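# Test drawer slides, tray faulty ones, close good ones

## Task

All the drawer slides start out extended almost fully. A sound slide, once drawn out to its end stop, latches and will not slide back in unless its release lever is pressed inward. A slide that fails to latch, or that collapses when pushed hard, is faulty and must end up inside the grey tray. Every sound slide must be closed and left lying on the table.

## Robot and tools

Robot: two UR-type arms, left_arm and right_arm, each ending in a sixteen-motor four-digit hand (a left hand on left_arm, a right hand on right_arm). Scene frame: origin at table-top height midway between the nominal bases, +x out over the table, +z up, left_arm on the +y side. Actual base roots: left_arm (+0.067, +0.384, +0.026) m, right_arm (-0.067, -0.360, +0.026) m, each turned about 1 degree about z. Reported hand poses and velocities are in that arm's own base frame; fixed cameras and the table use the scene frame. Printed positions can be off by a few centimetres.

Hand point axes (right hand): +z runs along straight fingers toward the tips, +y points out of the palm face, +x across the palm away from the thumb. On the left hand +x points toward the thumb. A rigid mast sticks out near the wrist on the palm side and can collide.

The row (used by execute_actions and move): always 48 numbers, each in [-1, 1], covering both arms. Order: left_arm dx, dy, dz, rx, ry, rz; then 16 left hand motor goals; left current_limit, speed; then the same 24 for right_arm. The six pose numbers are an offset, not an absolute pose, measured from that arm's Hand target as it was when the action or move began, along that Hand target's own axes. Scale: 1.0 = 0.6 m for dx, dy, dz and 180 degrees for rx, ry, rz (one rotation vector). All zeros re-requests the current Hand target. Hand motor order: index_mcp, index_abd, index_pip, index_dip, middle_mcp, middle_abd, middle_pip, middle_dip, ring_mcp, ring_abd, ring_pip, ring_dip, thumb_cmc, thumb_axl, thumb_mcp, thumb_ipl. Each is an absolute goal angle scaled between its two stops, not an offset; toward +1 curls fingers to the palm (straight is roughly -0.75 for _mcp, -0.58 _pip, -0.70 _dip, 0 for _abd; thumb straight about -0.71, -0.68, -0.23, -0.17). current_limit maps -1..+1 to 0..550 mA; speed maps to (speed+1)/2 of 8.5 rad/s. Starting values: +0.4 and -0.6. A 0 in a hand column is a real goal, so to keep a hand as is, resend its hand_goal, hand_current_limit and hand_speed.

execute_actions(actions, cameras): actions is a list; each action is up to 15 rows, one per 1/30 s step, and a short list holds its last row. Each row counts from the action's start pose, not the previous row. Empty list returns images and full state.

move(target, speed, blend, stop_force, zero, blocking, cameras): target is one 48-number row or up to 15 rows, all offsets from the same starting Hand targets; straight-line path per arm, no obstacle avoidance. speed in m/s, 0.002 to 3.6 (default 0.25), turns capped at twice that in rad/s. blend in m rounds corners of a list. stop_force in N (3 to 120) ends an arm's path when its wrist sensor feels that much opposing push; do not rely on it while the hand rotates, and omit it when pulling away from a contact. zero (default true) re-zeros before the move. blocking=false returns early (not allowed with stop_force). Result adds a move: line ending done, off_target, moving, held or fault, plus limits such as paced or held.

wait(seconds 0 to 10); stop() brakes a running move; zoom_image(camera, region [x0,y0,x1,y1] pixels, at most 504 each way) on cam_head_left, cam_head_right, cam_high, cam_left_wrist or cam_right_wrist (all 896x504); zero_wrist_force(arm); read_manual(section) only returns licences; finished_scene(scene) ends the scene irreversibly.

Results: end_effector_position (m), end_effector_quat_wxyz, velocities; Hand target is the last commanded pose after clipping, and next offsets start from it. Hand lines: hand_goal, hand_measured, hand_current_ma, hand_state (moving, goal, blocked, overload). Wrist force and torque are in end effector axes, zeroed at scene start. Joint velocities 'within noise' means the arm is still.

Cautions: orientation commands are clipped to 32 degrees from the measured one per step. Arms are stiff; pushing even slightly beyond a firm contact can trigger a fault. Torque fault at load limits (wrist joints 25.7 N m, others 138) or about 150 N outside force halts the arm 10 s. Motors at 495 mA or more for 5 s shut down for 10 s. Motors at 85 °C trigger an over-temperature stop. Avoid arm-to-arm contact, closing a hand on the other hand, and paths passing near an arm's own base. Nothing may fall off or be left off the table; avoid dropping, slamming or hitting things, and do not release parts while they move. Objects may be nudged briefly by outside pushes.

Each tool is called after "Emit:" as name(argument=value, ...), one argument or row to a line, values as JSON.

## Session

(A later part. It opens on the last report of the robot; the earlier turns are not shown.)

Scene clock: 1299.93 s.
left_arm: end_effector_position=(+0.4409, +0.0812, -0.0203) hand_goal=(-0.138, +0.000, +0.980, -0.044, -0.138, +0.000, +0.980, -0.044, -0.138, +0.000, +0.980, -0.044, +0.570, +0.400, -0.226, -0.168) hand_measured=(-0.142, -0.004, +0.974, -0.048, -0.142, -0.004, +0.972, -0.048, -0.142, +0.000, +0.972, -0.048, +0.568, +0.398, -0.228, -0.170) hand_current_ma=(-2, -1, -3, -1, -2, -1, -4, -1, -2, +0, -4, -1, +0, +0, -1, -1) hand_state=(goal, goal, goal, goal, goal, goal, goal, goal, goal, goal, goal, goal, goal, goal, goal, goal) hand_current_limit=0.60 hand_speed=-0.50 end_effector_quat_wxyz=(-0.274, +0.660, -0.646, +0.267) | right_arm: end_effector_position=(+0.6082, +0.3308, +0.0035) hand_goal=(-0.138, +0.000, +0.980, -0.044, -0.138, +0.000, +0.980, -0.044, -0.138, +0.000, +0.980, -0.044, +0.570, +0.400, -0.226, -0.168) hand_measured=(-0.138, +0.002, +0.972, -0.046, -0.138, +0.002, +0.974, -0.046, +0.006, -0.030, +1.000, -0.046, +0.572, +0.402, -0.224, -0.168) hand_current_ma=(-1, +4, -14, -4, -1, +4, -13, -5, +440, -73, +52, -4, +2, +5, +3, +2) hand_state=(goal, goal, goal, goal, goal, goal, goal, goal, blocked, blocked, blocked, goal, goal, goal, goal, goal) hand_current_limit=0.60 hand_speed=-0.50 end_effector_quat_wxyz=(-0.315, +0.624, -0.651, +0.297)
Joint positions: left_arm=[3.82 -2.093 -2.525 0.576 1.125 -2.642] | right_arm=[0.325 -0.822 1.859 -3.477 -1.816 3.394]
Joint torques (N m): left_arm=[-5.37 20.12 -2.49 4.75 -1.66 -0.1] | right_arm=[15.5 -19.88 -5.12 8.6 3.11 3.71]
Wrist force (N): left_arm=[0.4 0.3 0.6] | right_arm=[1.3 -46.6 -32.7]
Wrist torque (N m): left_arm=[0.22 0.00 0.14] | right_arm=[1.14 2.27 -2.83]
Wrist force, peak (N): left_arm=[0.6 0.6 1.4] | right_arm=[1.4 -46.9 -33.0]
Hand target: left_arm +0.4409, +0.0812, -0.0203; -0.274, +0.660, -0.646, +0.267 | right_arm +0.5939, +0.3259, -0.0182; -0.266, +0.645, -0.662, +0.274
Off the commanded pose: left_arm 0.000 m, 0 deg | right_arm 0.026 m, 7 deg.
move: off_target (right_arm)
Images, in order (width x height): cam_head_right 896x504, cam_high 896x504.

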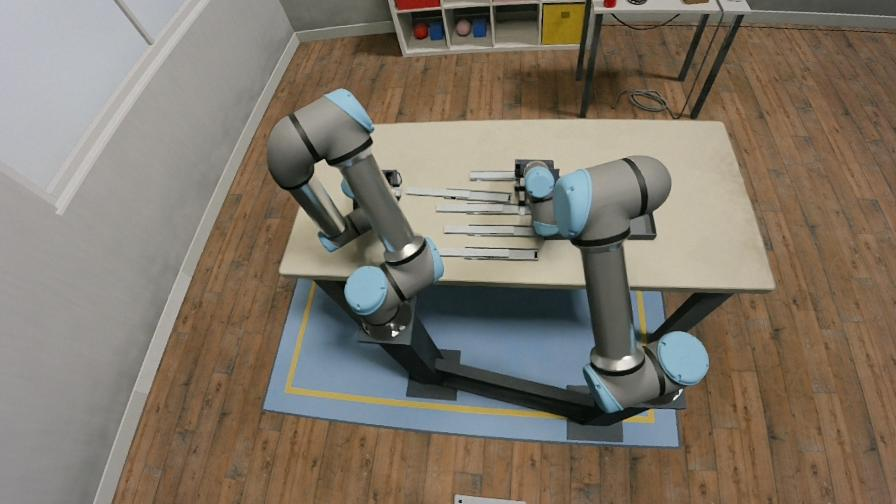

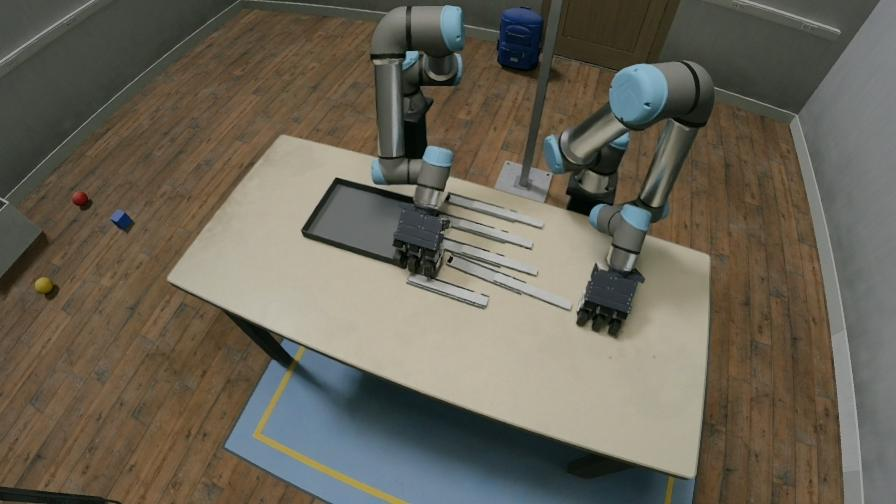

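Emit:
move(
  target=[0,0,0,0,0,0,-0.137,0,0.98,-0.043,-0.137,0,0.98,-0.043,-0.137,0,0.98,-0.043,0.571,0.401,-0.226,-0.168,0.8,-0.6,0,-0.165,-0.165,0,0,0,-0.137,0,0.98,-0.043,-0.137,0,0.98,-0.043,-0.137,0,0.98,-0.043,0.571,0.401,-0.226,-0.168,0.8,-0.6],
  speed=0.2,
  cameras=["cam_head_left","cam_head_right","cam_high"],
)

Scene clock: 1353.27 s.
left_arm: end_effector_position=(+0.4409, +0.0812, -0.0203) hand_goal=(-0.138, +0.000, +0.980, -0.044, -0.138, +0.000, +0.980, -0.044, -0.138, +0.000, +0.980, -0.044, +0.570, +0.400, -0.226, -0.168) hand_measured=(-0.142, -0.004, +0.974, -0.048, -0.142, -0.004, +0.972, -0.048, -0.142, +0.000, +0.972, -0.048, +0.568, +0.398, -0.228, -0.170) hand_current_ma=(-2, -1, -3, -1, -2, -1, -4, -1, -2, +0, -4, -1, +0, +0, -1, -1) hand_state=(goal, goal, goal, goal, goal, goal, goal, goal, goal, goal, goal, goal, goal, goal, goal, goal) hand_current_limit=0.80 hand_speed=-0.60 end_effector_quat_wxyz=(-0.274, +0.660, -0.646, +0.267) | right_arm: end_effector_position=(+0.5941, +0.3261, +0.1218) hand_goal=(-0.138, +0.000, +0.980, -0.044, -0.138, +0.000, +0.980, -0.044, -0.138, +0.000, +0.980, -0.044, +0.570, +0.400, -0.226, -0.168) hand_measured=(-0.138, +0.002, +0.974, -0.046, -0.138, +0.002, +0.974, -0.046, -0.136, -0.002, +0.980, -0.046, +0.572, +0.402, -0.224, -0.168) hand_current_ma=(-1, +4, -14, -4, -1, +4, -13, -5, +2, -4, +0, -4, +2, +5, +3, +2) hand_state=(goal, goal, goal, goal, goal, goal, goal, goal, goal, goal, goal, goal, goal, goal, goal, goal) hand_current_limit=0.80 hand_speed=-0.60 end_effector_quat_wxyz=(-0.267, +0.645, -0.662, +0.274)
Joint positions: left_arm=[3.82 -2.093 -2.525 0.576 1.125 -2.642] | right_arm=[0.325 -1.084 1.815 -3.055 -1.816 3.395]
Joint torques (N m): left_arm=[-4.46 21.99 -3.18 4.63 0.62 2.06] | right_arm=[0.2 -52.28 -2.59 -0.41 -1.85 2.42]
Wrist force (N): left_arm=[0.4 0.3 0.4] | right_arm=[-0.3 0.2 0.4]
Wrist torque (N m): left_arm=[0.23 0.00 0.14] | right_arm=[0.20 0.04 -0.07]
Wrist force, peak (N): left_arm=[0.8 0.0 0.8] | right_arm=[1.3 -46.8 -33.2]
Hand target: left_arm +0.4409, +0.0812, -0.0203; -0.274, +0.660, -0.646, +0.267 | right_arm +0.5941, +0.3260, +0.1219; -0.266, +0.645, -0.662, +0.274
Off the commanded pose: left_arm 0.000 m, 0 deg | right_arm 0.000 m, 0 deg.
move: done
Images, in order (width x height): cam_head_left 896x504, cam_head_right 896x504, cam_high 896x504.

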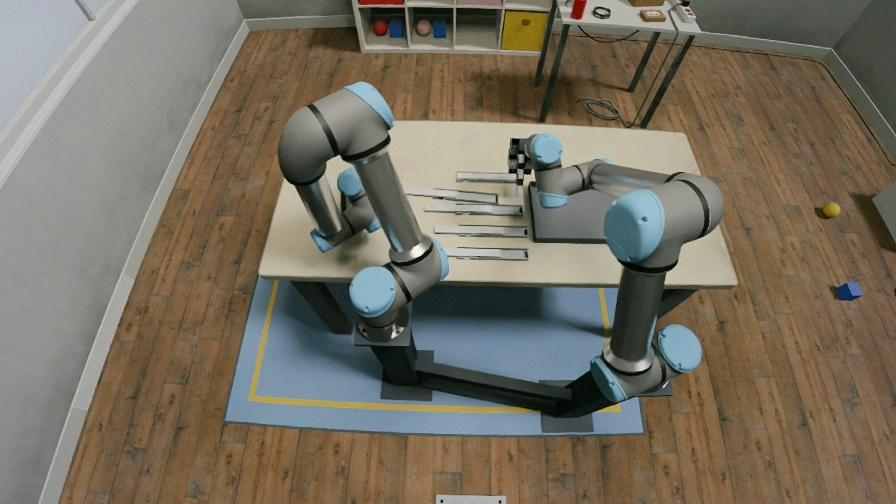

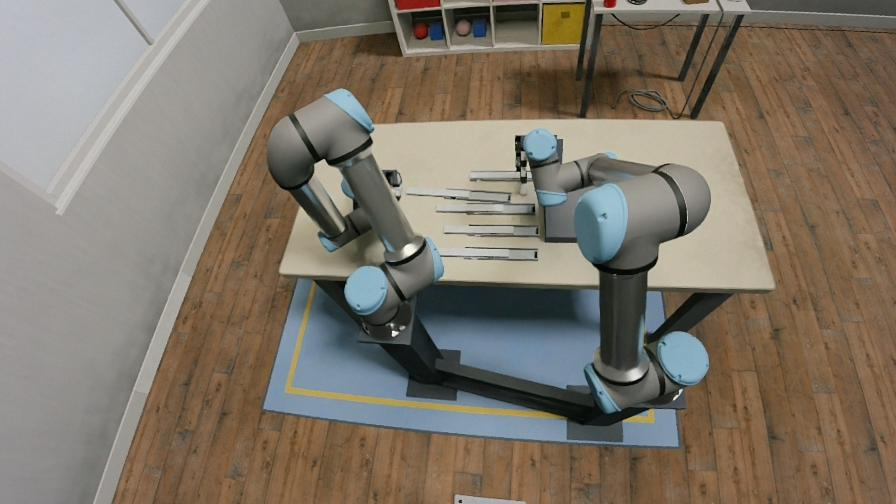

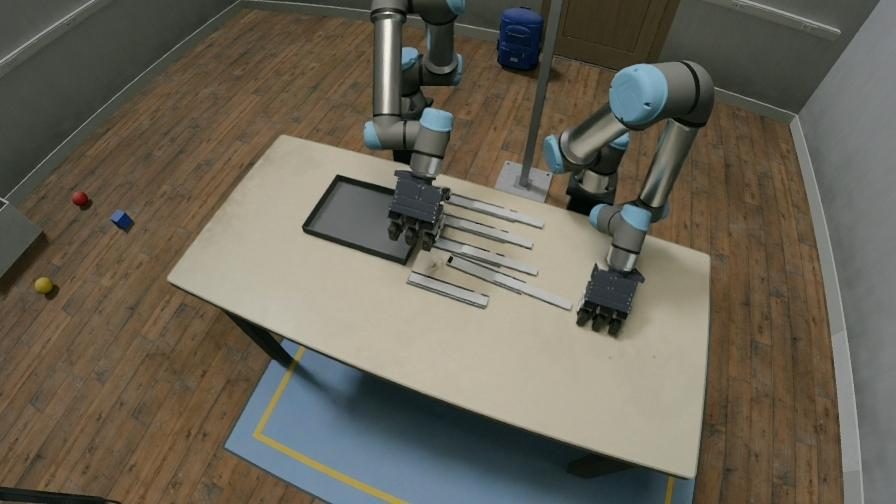

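Emit:
zoom_image(
  camera="cam_head_left",
  region=[380, 140, 560, 280],
)

Emit:
zoom_image(
  camera="cam_high",
  region=[380, 170, 620, 330],
)

Scaled by 2.800 from the camera's 896x504 image, which has a finer 1280x720 frame.

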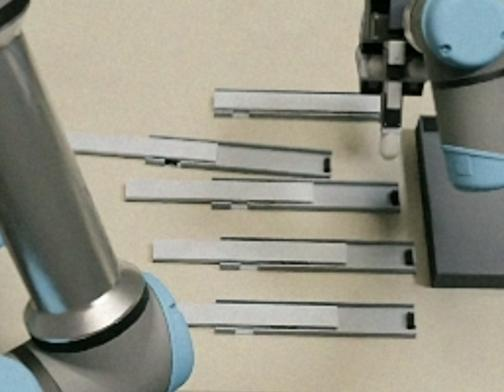

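Scaled by 2.100 from the camera's 896x504 image, which has a finer 1280x720 frame.

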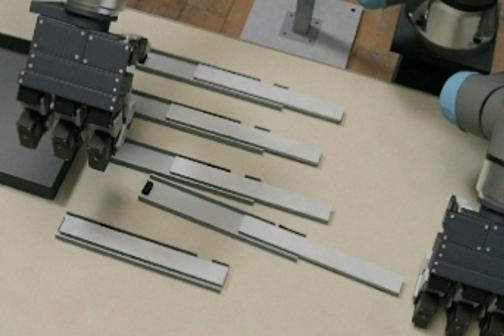

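Emit:
move(
  target=[
    [0,-0.1532,-0.1532,0,0,0,-0.137,0,0.98,-0.043,-0.137,0,0.98,-0.043,-0.137,0,0.98,-0.043,0.571,0.401,-0.226,-0.168,0.8,-0.6,0,0,0,0,0,0,-0.137,0,0.98,-0.043,-0.137,0,0.98,-0.043,-0.137,0,0.98,-0.043,0.571,0.401,-0.226,-0.168,0.8,-0.6],
    [0.1533,-0.2592,-0.0472,0.1389,0,0,-0.170,0,0.310,-0.309,-0.170,0,0.310,-0.309,-0.170,0,0.310,-0.309,0.571,0.401,-0.226,-0.168,0.5,-0.5,0,0,0,0,0,0,-0.137,0,0.98,-0.043,-0.137,0,0.98,-0.043,-0.137,0,0.98,-0.043,0.571,0.401,-0.226,-0.168,0.8,-0.6],
  ],
  speed=0.2,
  cameras=["cam_head_left","cam_head_right","cam_high","cam_left_wrist"],
)

Emit:
zoom_image(
  camera="cam_head_right",
  region=[380, 140, 560, 280],
)

Emit:
zoom_image(
  camera="cam_high",
  region=[420, 220, 660, 360],
)

Scene clock: 1402.17 s.
left_arm: end_effector_position=(+0.5329, -0.0088, +0.1096) hand_goal=(-0.170, +0.000, +0.310, -0.310, -0.170, +0.000, +0.310, -0.310, -0.170, +0.000, +0.310, -0.310, +0.570, +0.400, -0.226, -0.168) hand_measured=(-0.162, -0.004, +0.312, -0.308, -0.162, -0.004, +0.312, -0.308, -0.164, +0.000, +0.312, -0.308, +0.568, +0.398, -0.228, -0.170) hand_current_ma=(+4, -1, +0, +1, +4, -1, +0, +1, +3, +0, +0, +1, +0, +0, -1, -1) hand_state=(goal, goal, goal, goal, goal, goal, goal, goal, goal, goal, goal, goal, goal, goal, goal, goal) hand_current_limit=0.50 hand_speed=-0.50 end_effector_quat_wxyz=(-0.410, +0.585, -0.573, +0.401) | right_arm: end_effector_position=(+0.5941, +0.3260, +0.1219) hand_goal=(-0.138, +0.000, +0.980, -0.044, -0.138, +0.000, +0.980, -0.044, -0.138, +0.000, +0.980, -0.044, +0.570, +0.400, -0.226, -0.168) hand_measured=(-0.138, +0.002, +0.974, -0.046, -0.138, +0.002, +0.974, -0.046, -0.136, -0.002, +0.980, -0.046, +0.572, +0.402, -0.224, -0.168) hand_current_ma=(-1, +4, -14, -4, -1, +4, -13, -5, +2, -4, +0, -4, +2, +5, +3, +2) hand_state=(goal, goal, goal, goal, goal, goal, goal, goal, goal, goal, goal, goal, goal, goal, goal, goal) hand_current_limit=0.80 hand_speed=-0.60 end_effector_quat_wxyz=(-0.266, +0.645, -0.662, +0.274)
Joint positions: left_arm=[3.565 -1.986 -2.439 0.906 1.195 -2.997] | right_arm=[0.325 -1.084 1.815 -3.055 -1.816 3.395]
Joint torques (N m): left_arm=[-6.99 19.71 4.55 4.92 1.72 -2.05] | right_arm=[-10.04 -54.82 -3.66 -0.24 -0.29 -1.57]
Wrist force (N): left_arm=[0.9 -0.1 0.7] | right_arm=[-0.3 0.0 0.3]
Wrist torque (N m): left_arm=[0.16 -0.03 0.17] | right_arm=[0.19 0.04 -0.07]
Wrist force, peak (N): left_arm=[0.5 1.5 1.9] | right_arm=[-0.2 -0.1 0.8]
Hand target: left_arm +0.5329, -0.0088, +0.1096; -0.410, +0.585, -0.573, +0.401 | right_arm +0.5941, +0.3260, +0.1219; -0.266, +0.645, -0.662, +0.274
Off the commanded pose: left_arm 0.000 m, 0 deg | right_arm 0.000 m, 0 deg.
move: done
camera_calibration:
cam_left_wrist: T_world_to_cam=[[0.206739, 0.799497, 0.563972, -0.192289], [-0.490715, -0.413951, 0.76671, 0.126049], [0.846438, -0.435258, 0.306745, -0.366342], [0, 0, 0, 1]] pos_world=[0.411693, 0.0464592, 0.124176]
Images, in order (width x height): cam_head_left 896x504, cam_head_right 896x504, cam_high 896x504, cam_left_wrist 896x504.

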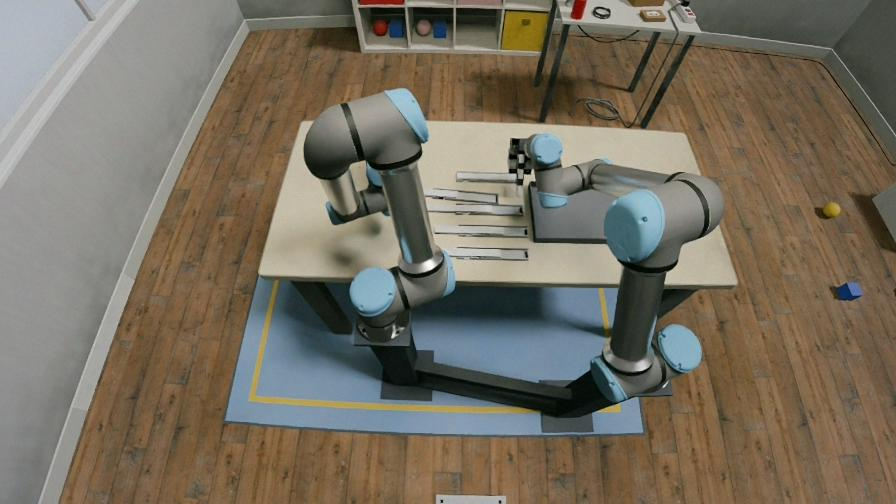

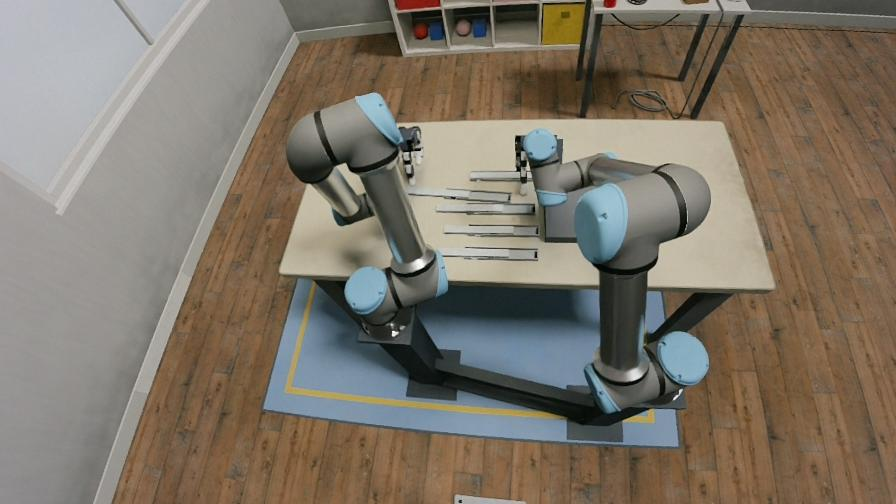

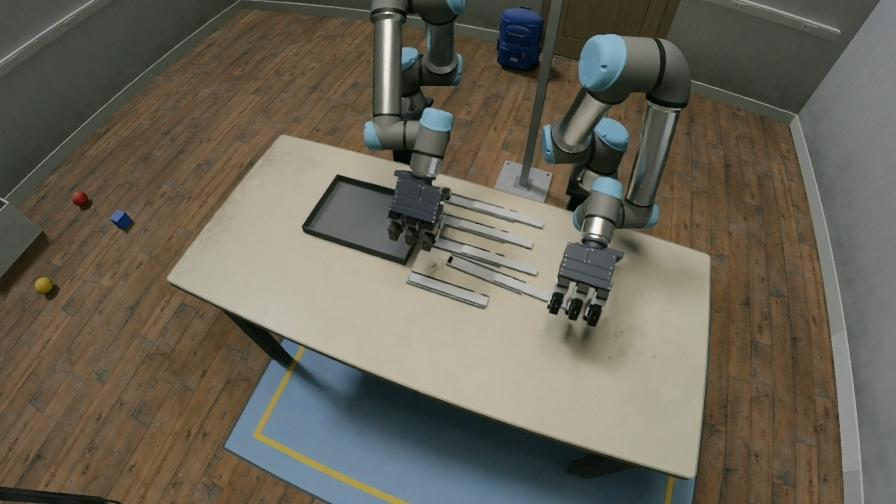

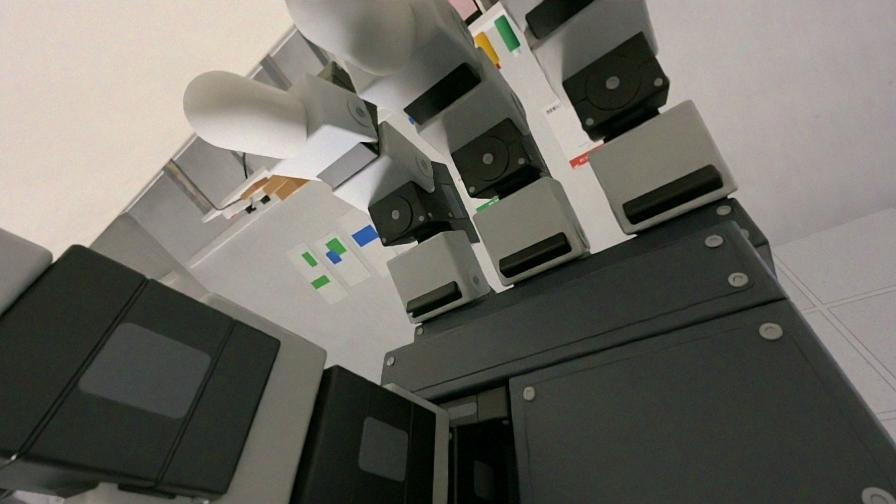

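Scaled by 2.800 from the camera's 896x504 image, which has a finer 1280x720 frame.

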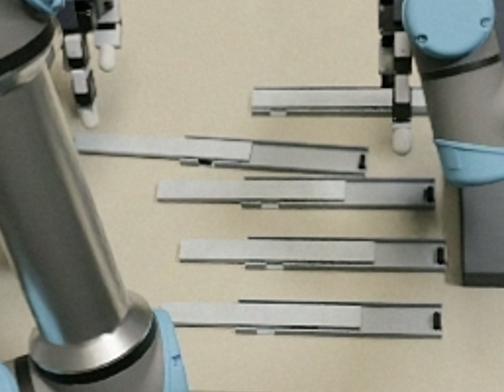

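Scaled by 2.100 from the camera's 896x504 image, which has a finer 1280x720 frame.

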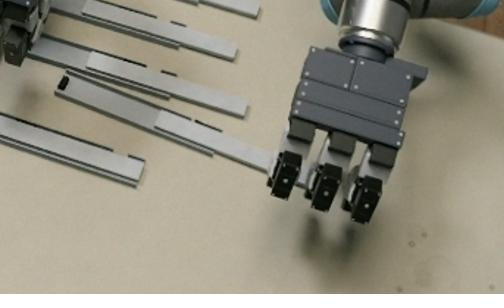

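Emit:
move(
  target=[0.0067,0.1196,0.0547,0,0.0157,0.0057,-0.170,0,0.310,-0.309,-0.170,0,0.310,-0.309,-0.170,0,0.310,-0.309,0.571,0.401,-0.226,-0.168,0.5,-0.5,0,0,0,0,0,0,-0.137,0,0.98,-0.043,-0.137,0,0.98,-0.043,-0.137,0,0.98,-0.043,0.571,0.401,-0.226,-0.168,0.8,-0.6],
  speed=0.15,
  cameras=["cam_head_left","cam_head_right","cam_high"],
)

Emit:
zoom_image(
  camera="cam_head_right",
  region=[380, 150, 470, 220],
)

Emit:
zoom_image(
  camera="cam_high",
  region=[480, 240, 640, 340],
)

Scene clock: 1424.00 s.
left_arm: end_effector_position=(+0.5393, -0.0126, +0.0309) hand_goal=(-0.170, +0.000, +0.310, -0.310, -0.170, +0.000, +0.310, -0.310, -0.170, +0.000, +0.310, -0.310, +0.570, +0.400, -0.226, -0.168) hand_measured=(-0.162, -0.004, +0.312, -0.308, -0.162, -0.004, +0.312, -0.308, -0.164, +0.000, +0.312, -0.308, +0.568, +0.398, -0.228, -0.170) hand_current_ma=(+4, -1, +0, +1, +4, -1, +0, +1, +3, +0, +0, +1, +0, +0, -1, -1) hand_state=(goal, goal, goal, goal, goal, goal, goal, goal, goal, goal, goal, goal, goal, goal, goal, goal) hand_current_limit=0.50 hand_speed=-0.50 end_effector_quat_wxyz=(-0.399, +0.570, -0.588, +0.412) | right_arm: end_effector_position=(+0.5941, +0.3260, +0.1219) hand_goal=(-0.138, +0.000, +0.980, -0.044, -0.138, +0.000, +0.980, -0.044, -0.138, +0.000, +0.980, -0.044, +0.570, +0.400, -0.226, -0.168) hand_measured=(-0.138, +0.002, +0.974, -0.046, -0.138, +0.002, +0.974, -0.046, -0.136, -0.002, +0.980, -0.046, +0.572, +0.402, -0.224, -0.168) hand_current_ma=(-1, +4, -14, -4, -1, +4, -13, -5, +2, -4, +0, -4, +2, +5, +3, +2) hand_state=(goal, goal, goal, goal, goal, goal, goal, goal, goal, goal, goal, goal, goal, goal, goal, goal) hand_current_limit=0.80 hand_speed=-0.60 end_effector_quat_wxyz=(-0.266, +0.645, -0.662, +0.274)
Joint positions: left_arm=[3.572 -2.266 -2.401 1.138 1.139 -2.973] | right_arm=[0.325 -1.084 1.815 -3.055 -1.816 3.395]
Joint torques (N m): left_arm=[-6.06 26.49 -2.88 3.64 1.04 -1.89] | right_arm=[-10.27 -53.86 -4.99 -0.48 0.66 -1.34]
Wrist force (N): left_arm=[0.6 0.2 0.8] | right_arm=[-0.2 -0.1 0.5]
Wrist torque (N m): left_arm=[0.18 0.03 0.23] | right_arm=[0.16 0.01 -0.07]
Wrist force, peak (N): left_arm=[0.8 1.7 1.4] | right_arm=[-0.4 0.0 0.7]
Hand target: left_arm +0.5393, -0.0127, +0.0309; -0.399, +0.570, -0.588, +0.412 | right_arm +0.5941, +0.3260, +0.1219; -0.266, +0.645, -0.662, +0.274
Off the commanded pose: left_arm 0.000 m, 0 deg | right_arm 0.000 m, 0 deg.
move: done
Images, in order (width x height): cam_head_left 896x504, cam_head_right 896x504, cam_high 896x504.

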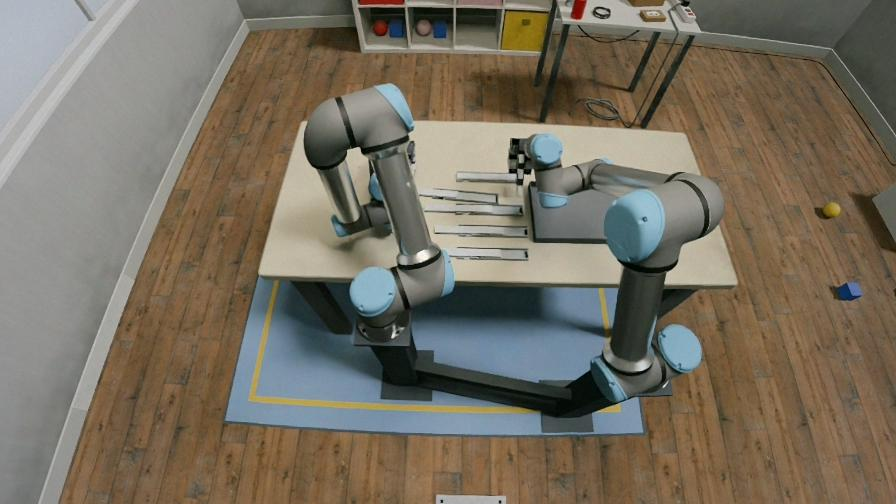

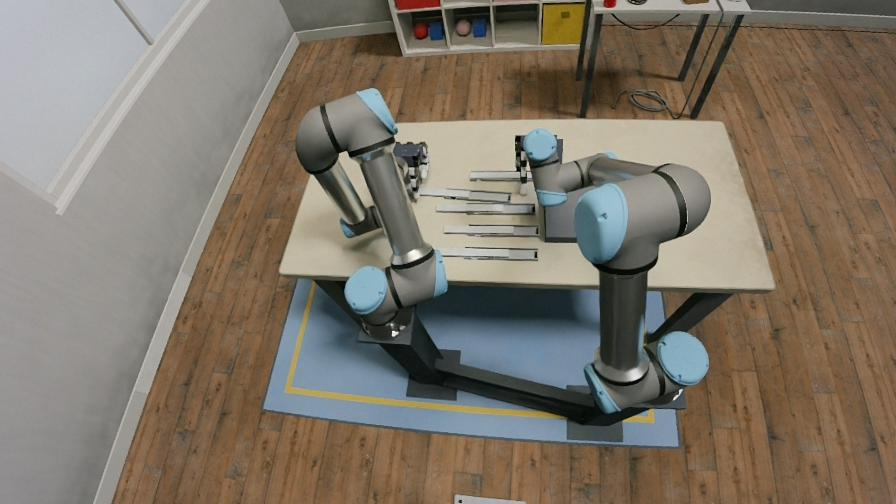

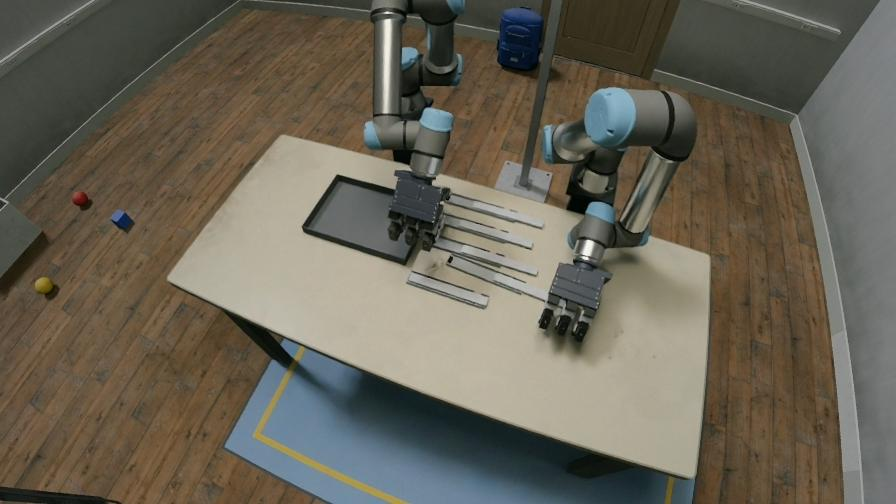

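Scaled by 5.600 from the camera's 896x504 image, which has a finer 1280x720 frame.

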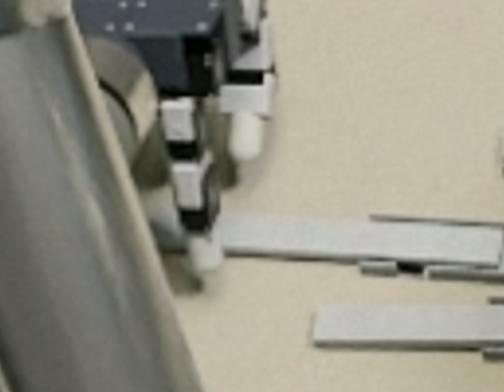

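Scaled by 3.150 from the camera's 896x504 image, which has a finer 1280x720 frame.

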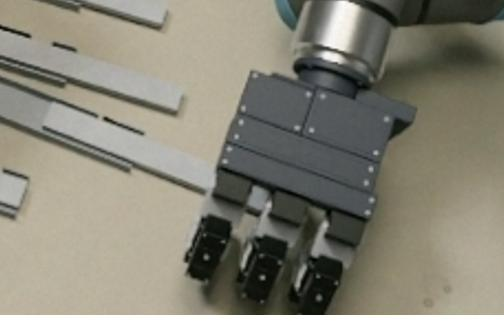

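Emit:
move(
  target=[0,0.0388,0.0136,0,0,0,-0.170,0,0.310,-0.309,-0.170,0,0.310,-0.309,-0.170,0,0.310,-0.309,0.571,0.401,-0.226,-0.168,0.5,-0.5,0,0,0,0,0,0,-0.137,0,0.98,-0.043,-0.137,0,0.98,-0.043,-0.137,0,0.98,-0.043,0.571,0.401,-0.226,-0.168,0.8,-0.6],
  speed=0.06,
  stop_force=6,
  cameras=["cam_head_right"],
)

Emit:
zoom_image(
  camera="cam_head_right",
  region=[380, 150, 470, 220],
)

Scene clock: 1441.40 s.
left_arm: end_effector_position=(+0.5390, -0.0127, +0.0062) hand_goal=(-0.170, +0.000, +0.310, -0.310, -0.170, +0.000, +0.310, -0.310, -0.170, +0.000, +0.310, -0.310, +0.570, +0.400, -0.226, -0.168) hand_measured=(-0.162, -0.004, +0.312, -0.308, -0.162, -0.004, +0.312, -0.308, -0.164, +0.000, +0.312, -0.308, +0.568, +0.398, -0.228, -0.170) hand_current_ma=(+4, -1, +0, +1, +4, -1, +0, +1, +3, +0, +0, +1, +0, +0, -1, -1) hand_state=(goal, goal, goal, goal, goal, goal, goal, goal, goal, goal, goal, goal, goal, goal, goal, goal) hand_current_limit=0.50 hand_speed=-0.50 end_effector_quat_wxyz=(-0.399, +0.570, -0.588, +0.412) | right_arm: end_effector_position=(+0.5941, +0.3260, +0.1219) hand_goal=(-0.138, +0.000, +0.980, -0.044, -0.138, +0.000, +0.980, -0.044, -0.138, +0.000, +0.980, -0.044, +0.570, +0.400, -0.226, -0.168) hand_measured=(-0.138, +0.002, +0.974, -0.046, -0.138, +0.002, +0.974, -0.046, -0.136, -0.002, +0.980, -0.046, +0.572, +0.402, -0.224, -0.168) hand_current_ma=(-1, +4, -14, -4, -1, +4, -13, -5, +2, -4, +0, -4, +2, +5, +3, +2) hand_state=(goal, goal, goal, goal, goal, goal, goal, goal, goal, goal, goal, goal, goal, goal, goal, goal) hand_current_limit=0.80 hand_speed=-0.60 end_effector_quat_wxyz=(-0.266, +0.645, -0.662, +0.274)
Joint positions: left_arm=[3.573 -2.351 -2.385 1.208 1.139 -2.972] | right_arm=[0.325 -1.084 1.815 -3.055 -1.816 3.395]
Joint torques (N m): left_arm=[9.41 28.18 -7.29 2.37 -1.48 -1.89] | right_arm=[-11.22 -54.62 -7.38 -0.14 0.77 -1.94]
Wrist force (N): left_arm=[0.6 0.2 0.7] | right_arm=[-0.3 0.0 0.3]
Wrist torque (N m): left_arm=[0.18 0.01 0.21] | right_arm=[0.18 0.04 -0.07]
Wrist force, peak (N): left_arm=[0.5 0.8 1.2] | right_arm=[-0.5 -0.2 0.6]
Hand target: left_arm +0.5390, -0.0127, +0.0062; -0.399, +0.570, -0.588, +0.412 | right_arm +0.5941, +0.3260, +0.1219; -0.266, +0.645, -0.662, +0.274
Off the commanded pose: left_arm 0.000 m, 0 deg | right_arm 0.000 m, 0 deg.
move: done
Images, in order (width x height): cam_head_right 896x504.

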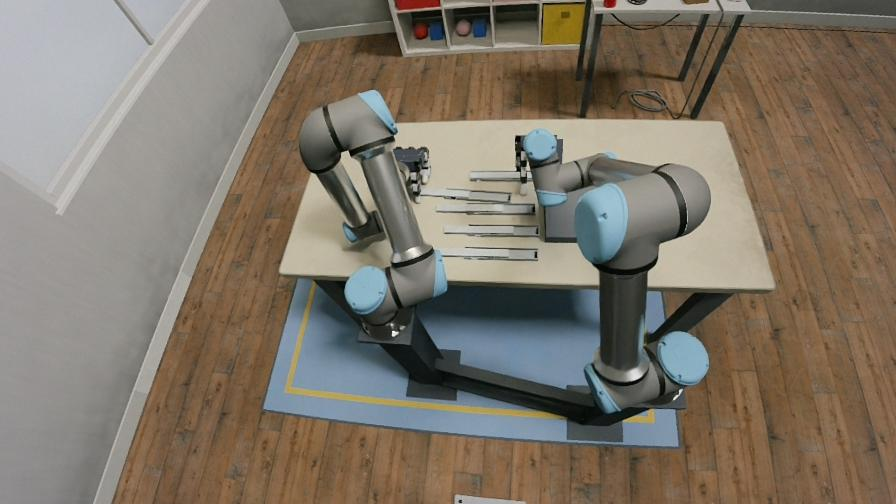

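Scaled by 5.600 from the camera's 896x504 image, which has a finer 1280x720 frame.

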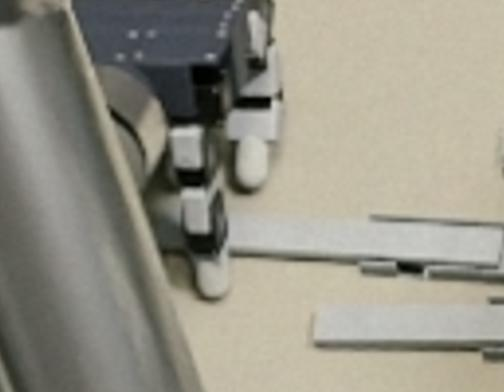

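Emit:
move(
  target=[0,-0.0051,0.0141,0,0,0,-0.170,0,0.310,-0.309,-0.170,0,0.310,-0.309,-0.170,0,0.310,-0.309,0.571,0.401,-0.226,-0.168,0.5,-0.5,0,0,0,0,0,0,-0.137,0,0.98,-0.043,-0.137,0,0.98,-0.043,-0.137,0,0.98,-0.043,0.571,0.401,-0.226,-0.168,0.8,-0.6],
  speed=0.05,
  stop_force=5,
  cameras=["cam_head_right"],
)

Emit:
zoom_image(
  camera="cam_head_right",
  region=[380, 150, 470, 220],
)

Scene clock: 1451.77 s.
left_arm: end_effector_position=(+0.5480, -0.0129, +0.0062) hand_goal=(-0.170, +0.000, +0.310, -0.310, -0.170, +0.000, +0.310, -0.310, -0.170, +0.000, +0.310, -0.310, +0.570, +0.400, -0.226, -0.168) hand_measured=(-0.162, -0.004, +0.312, -0.308, -0.162, -0.004, +0.312, -0.308, -0.164, +0.000, +0.312, -0.308, +0.568, +0.398, -0.228, -0.170) hand_current_ma=(+4, -1, +0, +1, +4, -1, +0, +1, +3, +0, +0, +1, +0, +0, -1, -1) hand_state=(goal, goal, goal, goal, goal, goal, goal, goal, goal, goal, goal, goal, goal, goal, goal, goal) hand_current_limit=0.50 hand_speed=-0.50 end_effector_quat_wxyz=(-0.399, +0.570, -0.588, +0.412) | right_arm: end_effector_position=(+0.5941, +0.3260, +0.1219) hand_goal=(-0.138, +0.000, +0.980, -0.044, -0.138, +0.000, +0.980, -0.044, -0.138, +0.000, +0.980, -0.044, +0.570, +0.400, -0.226, -0.168) hand_measured=(-0.138, +0.002, +0.974, -0.046, -0.138, +0.002, +0.974, -0.046, -0.136, -0.002, +0.980, -0.046, +0.572, +0.402, -0.224, -0.168) hand_current_ma=(-1, +4, -14, -4, -1, +4, -13, -5, +2, -4, +0, -4, +2, +5, +3, +2) hand_state=(goal, goal, goal, goal, goal, goal, goal, goal, goal, goal, goal, goal, goal, goal, goal, goal) hand_current_limit=0.80 hand_speed=-0.60 end_effector_quat_wxyz=(-0.266, +0.645, -0.662, +0.274)
Joint positions: left_arm=[3.561 -2.351 -2.36 1.185 1.15 -2.977] | right_arm=[0.325 -1.084 1.815 -3.055 -1.816 3.395]
Joint torques (N m): left_arm=[9.95 42.52 -5.77 4.58 -1.96 2.42] | right_arm=[-10.67 -53.89 -7.83 -0.21 0.84 -1.57]
Wrist force (N): left_arm=[0.4 -0.1 0.7] | right_arm=[-0.2 0.2 0.2]
Wrist torque (N m): left_arm=[0.15 0.04 0.29] | right_arm=[0.21 0.02 -0.05]
Wrist force, peak (N): left_arm=[0.8 -0.1 1.2] | right_arm=[-0.4 0.0 0.6]
Hand target: left_arm +0.5480, -0.0129, +0.0062; -0.399, +0.570, -0.588, +0.412 | right_arm +0.5941, +0.3260, +0.1219; -0.266, +0.645, -0.662, +0.274
Off the commanded pose: left_arm 0.000 m, 0 deg | right_arm 0.000 m, 0 deg.
move: done
Images, in order (width x height): cam_head_right 896x504.

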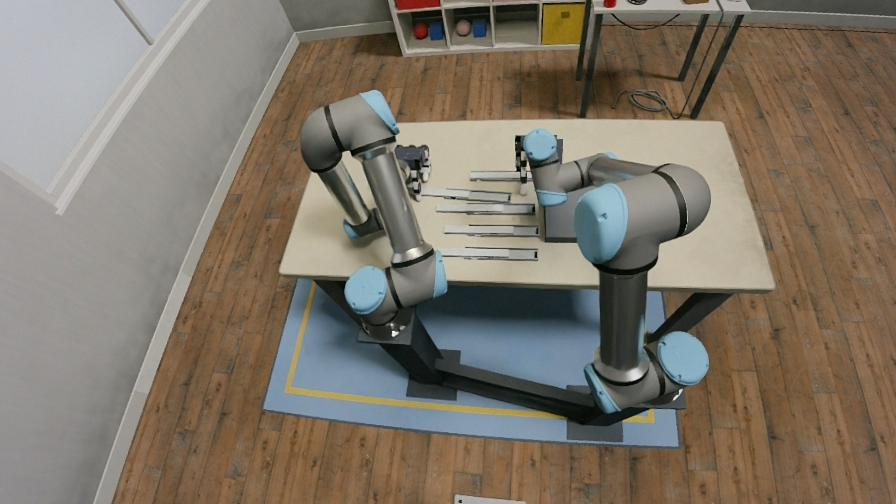

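Scaled by 5.600 from the camera's 896x504 image, which has a finer 1280x720 frame.

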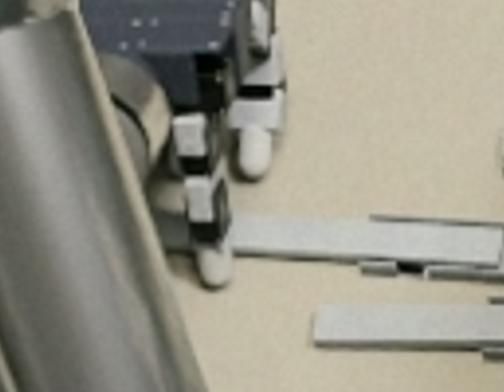

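Emit:
execute_actions(
  actions=[
    [[0,0,0,0,0,0,0.0685,0,0.197,-0.377,0.0685,0,0.197,-0.377,-0.170,0,0.310,-0.309,0.571,0.401,-0.226,-0.168,0.5,-0.6,0,0,0,0,0,0,-0.137,0,0.98,-0.043,-0.137,0,0.98,-0.043,-0.137,0,0.98,-0.043,0.571,0.401,-0.226,-0.168,0.8,-0.6]],
    [[0,0,0,0,0,0,0.192,0,0.109,-0.449,0.192,0,0.109,-0.449,-0.170,0,0.310,-0.309,0.571,0.401,-0.226,-0.168,0.5,-0.6,0,0,0,0,0,0,-0.137,0,0.98,-0.043,-0.137,0,0.98,-0.043,-0.137,0,0.98,-0.043,0.571,0.401,-0.226,-0.168,0.8,-0.6]],
    [[0,0,0,0,0,0,0.25,0,0.05,-0.476,0.25,0,0.05,-0.476,-0.170,0,0.310,-0.309,0.571,0.401,-0.226,-0.168,0.5,-0.7,0,0,0,0,0,0,-0.137,0,0.98,-0.043,-0.137,0,0.98,-0.043,-0.137,0,0.98,-0.043,0.571,0.401,-0.226,-0.168,0.8,-0.6]],
    [[0,0,0,0,0,0,0.36,0,-0.05,-0.49,0.36,0,-0.05,-0.49,-0.170,0,0.310,-0.309,0.571,0.401,-0.226,-0.168,0.5,-0.7,0,0,0,0,0,0,-0.137,0,0.98,-0.043,-0.137,0,0.98,-0.043,-0.137,0,0.98,-0.043,0.571,0.401,-0.226,-0.168,0.8,-0.6]],
    [[0,0,0,0,0,0,0.41,0,-0.07,-0.48,0.41,0,-0.07,-0.48,-0.170,0,0.310,-0.309,0.571,0.401,-0.226,-0.168,0.5,-0.7,0,0,0,0,0,0,-0.137,0,0.98,-0.043,-0.137,0,0.98,-0.043,-0.137,0,0.98,-0.043,0.571,0.401,-0.226,-0.168,0.8,-0.6]],
    [[0,0,0,0,0,0,0.48,0,-0.04,-0.46,0.48,0,-0.04,-0.46,-0.170,0,0.310,-0.309,0.571,0.401,-0.226,-0.168,0.5,-0.7,0,0,0,0,0,0,-0.137,0,0.98,-0.043,-0.137,0,0.98,-0.043,-0.137,0,0.98,-0.043,0.571,0.401,-0.226,-0.168,0.8,-0.6]],
  ],
  cameras=["cam_head_right"],
)

Emit:
zoom_image(
  camera="cam_head_right",
  region=[380, 150, 470, 220],
)

Scene clock: 1471.40 s.
left_arm: end_effector_position=(+0.5480, -0.0130, +0.0062) hand_goal=(+0.480, +0.000, -0.040, -0.460, +0.480, +0.000, -0.040, -0.460, -0.170, +0.000, +0.310, -0.310, +0.570, +0.400, -0.226, -0.168) hand_measured=(+0.352, -0.002, -0.072, -0.478, +0.360, -0.002, -0.076, -0.480, -0.164, +0.000, +0.312, -0.308, +0.568, +0.398, -0.228, -0.170) hand_current_ma=(-380, +0, -39, -16, -345, +0, -47, -19, +3, +0, +0, +1, +0, +0, -1, -1) hand_state=(blocked, goal, blocked, goal, blocked, goal, blocked, blocked, goal, goal, goal, goal, goal, goal, goal, goal) hand_current_limit=0.50 hand_speed=-0.70 end_effector_quat_wxyz=(-0.399, +0.570, -0.588, +0.412) | right_arm: end_effector_position=(+0.5941, +0.3260, +0.1219) hand_goal=(-0.138, +0.000, +0.980, -0.044, -0.138, +0.000, +0.980, -0.044, -0.138, +0.000, +0.980, -0.044, +0.570, +0.400, -0.226, -0.168) hand_measured=(-0.138, +0.002, +0.974, -0.046, -0.138, +0.002, +0.974, -0.046, -0.136, -0.002, +0.980, -0.046, +0.572, +0.402, -0.224, -0.168) hand_current_ma=(-1, +4, -14, -4, -1, +4, -13, -5, +2, -4, +0, -4, +2, +5, +3, +2) hand_state=(goal, goal, goal, goal, goal, goal, goal, goal, goal, goal, goal, goal, goal, goal, goal, goal) hand_current_limit=0.80 hand_speed=-0.60 end_effector_quat_wxyz=(-0.266, +0.645, -0.662, +0.274)
Joint positions: left_arm=[3.561 -2.351 -2.36 1.185 1.15 -2.977] | right_arm=[0.325 -1.084 1.815 -3.055 -1.816 3.395]
Joint torques (N m): left_arm=[9.24 28.84 -4.25 0.45 1.1 2.4] | right_arm=[-10.34 -54.73 -8.56 -0.41 0.62 -1.65]
Wrist force (N): left_arm=[0.6 -1.9 -0.7] | right_arm=[-0.1 0.0 0.4]
Wrist torque (N m): left_arm=[-0.04 0.10 0.31] | right_arm=[0.18 0.00 -0.05]
Wrist force, peak (N): left_arm=[0.5 -3.9 1.1] | right_arm=[-0.5 -0.2 0.7]
Hand target: left_arm +0.5480, -0.0129, +0.0062; -0.399, +0.570, -0.588, +0.412 | right_arm +0.5941, +0.3260, +0.1219; -0.266, +0.645, -0.662, +0.274
Off the commanded pose: left_arm 0.000 m, 0 deg | right_arm 0.000 m, 0 deg.
Images, in order (width x height): cam_head_right 896x504.

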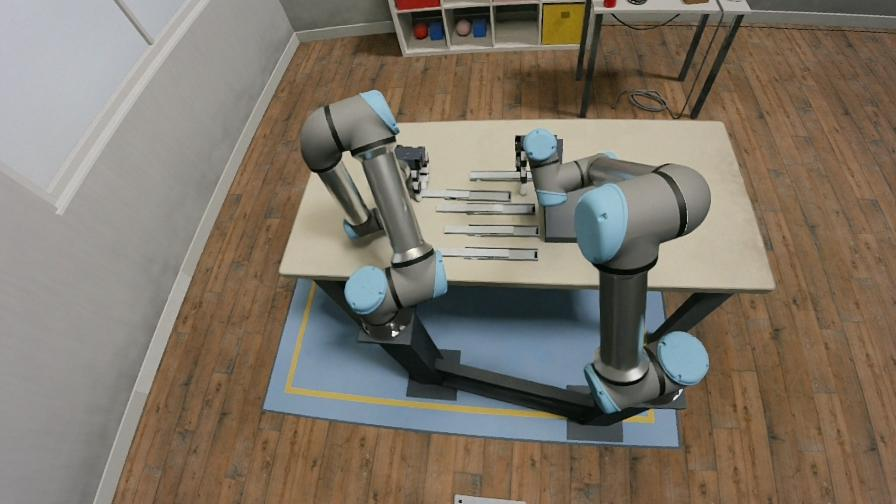

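Scaled by 5.600 from the camera's 896x504 image, which has a finer 1280x720 frame.

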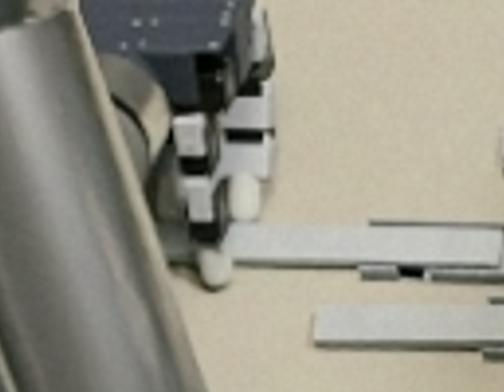

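Emit:
move(
  target=[-0.1057,0.0018,-0.0049,0,-0.0131,-0.0047,0.48,0,-0.04,-0.46,0.48,0,-0.04,-0.46,-0.170,0,0.310,-0.309,0.571,0.401,-0.226,-0.168,0.5,-0.7,0,0,0,0,0,0,-0.137,0,0.98,-0.043,-0.137,0,0.98,-0.043,-0.137,0,0.98,-0.043,0.571,0.401,-0.226,-0.168,0.8,-0.6],
  speed=0.07,
  cameras=["cam_head_left","cam_head_right","cam_high"],
)

Emit:
zoom_image(
  camera="cam_head_right",
  region=[370, 130, 550, 270],
)

Emit:
zoom_image(
  camera="cam_head_left",
  region=[380, 140, 560, 280],
)

Scene clock: 1485.67 s.
left_arm: end_effector_position=(+0.5468, +0.0505, +0.0063) hand_goal=(+0.480, +0.000, -0.040, -0.460, +0.480, +0.000, -0.040, -0.460, -0.170, +0.000, +0.310, -0.310, +0.570, +0.400, -0.226, -0.168) hand_measured=(+0.354, -0.014, -0.076, -0.478, +0.470, -0.002, -0.046, -0.464, -0.164, +0.000, +0.312, -0.308, +0.564, +0.398, -0.232, -0.172) hand_current_ma=(-372, -7, -44, -16, -7, +0, -3, -1, +3, +0, +0, +1, -3, +0, -3, -2) hand_state=(blocked, goal, blocked, goal, goal, goal, goal, goal, goal, goal, goal, goal, goal, goal, goal, goal) hand_current_limit=0.50 hand_speed=-0.70 end_effector_quat_wxyz=(-0.408, +0.583, -0.576, +0.403) | right_arm: end_effector_position=(+0.5941, +0.3260, +0.1219) hand_goal=(-0.138, +0.000, +0.980, -0.044, -0.138, +0.000, +0.980, -0.044, -0.138, +0.000, +0.980, -0.044, +0.570, +0.400, -0.226, -0.168) hand_measured=(-0.138, +0.002, +0.974, -0.046, -0.138, +0.002, +0.974, -0.046, -0.136, -0.002, +0.980, -0.046, +0.572, +0.402, -0.224, -0.168) hand_current_ma=(-1, +4, -14, -4, -1, +4, -13, -5, +2, -4, +0, -4, +2, +5, +3, +2) hand_state=(goal, goal, goal, goal, goal, goal, goal, goal, goal, goal, goal, goal, goal, goal, goal, goal) hand_current_limit=0.80 hand_speed=-0.60 end_effector_quat_wxyz=(-0.266, +0.645, -0.662, +0.274)
Joint positions: left_arm=[3.708 -2.349 -2.353 1.156 1.055 -2.933] | right_arm=[0.325 -1.084 1.815 -3.055 -1.816 3.395]
Joint torques (N m): left_arm=[5.04 39.18 -4.61 4.56 1 -1.95] | right_arm=[-9.9 -53.45 -9.33 -0.25 0.52 -1.75]
Wrist force (N): left_arm=[0.9 -2.5 0.0] | right_arm=[-0.1 0.1 0.3]
Wrist torque (N m): left_arm=[-0.02 -0.01 0.13] | right_arm=[0.20 0.01 -0.05]
Wrist force, peak (N): left_arm=[2.1 -3.0 0.2] | right_arm=[-0.2 -0.1 0.7]
Hand target: left_arm +0.5468, +0.0505, +0.0062; -0.408, +0.583, -0.576, +0.403 | right_arm +0.5941, +0.3260, +0.1219; -0.266, +0.645, -0.662, +0.274
Off the commanded pose: left_arm 0.000 m, 0 deg | right_arm 0.000 m, 0 deg.
move: done
Images, in order (width x height): cam_head_left 896x504, cam_head_right 896x504, cam_high 896x504.

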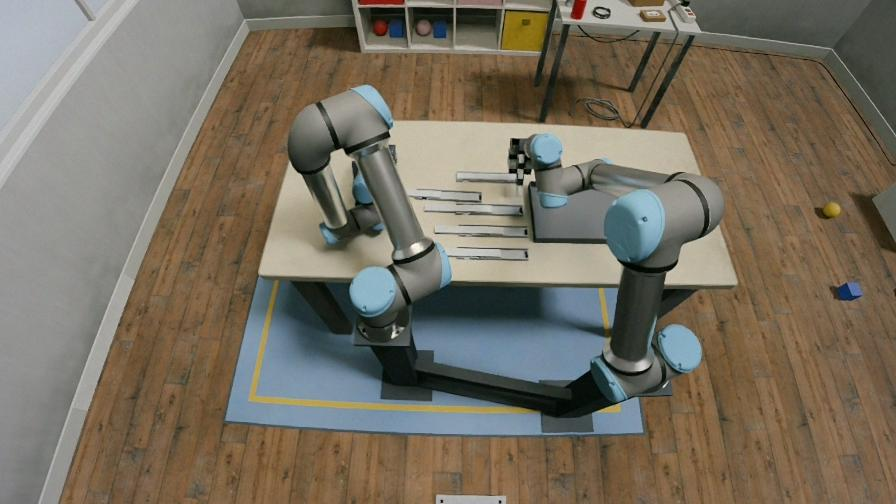

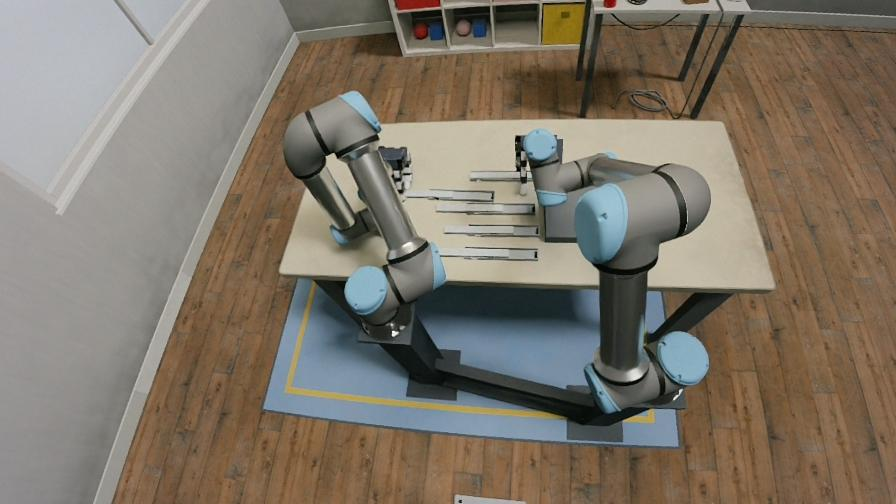

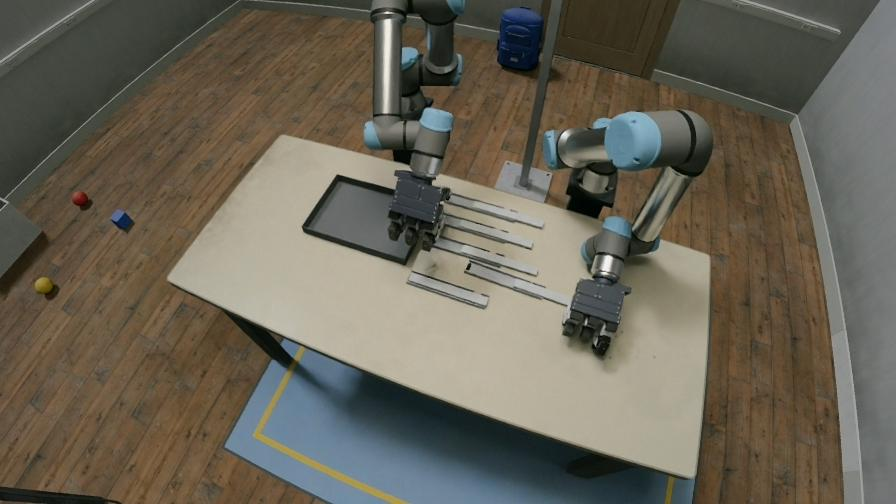

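Scaled by 2.800 from the camera's 896x504 image, which has a finer 1280x720 frame.

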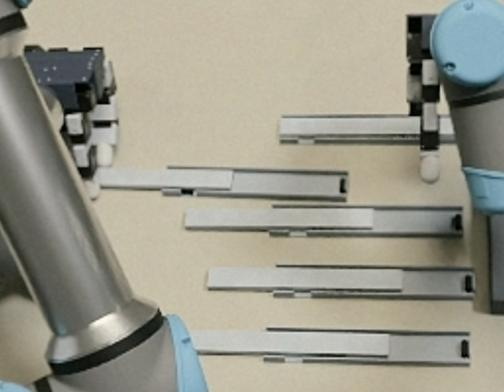

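Scaled by 2.800 from the camera's 896x504 image, which has a finer 1280x720 frame.

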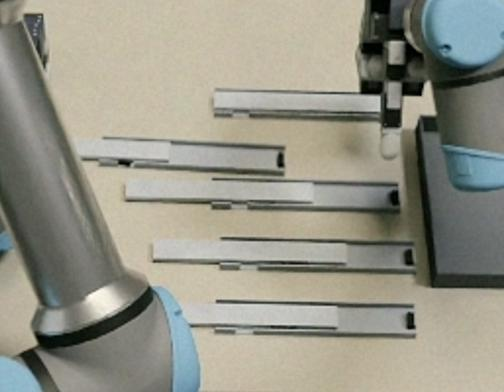

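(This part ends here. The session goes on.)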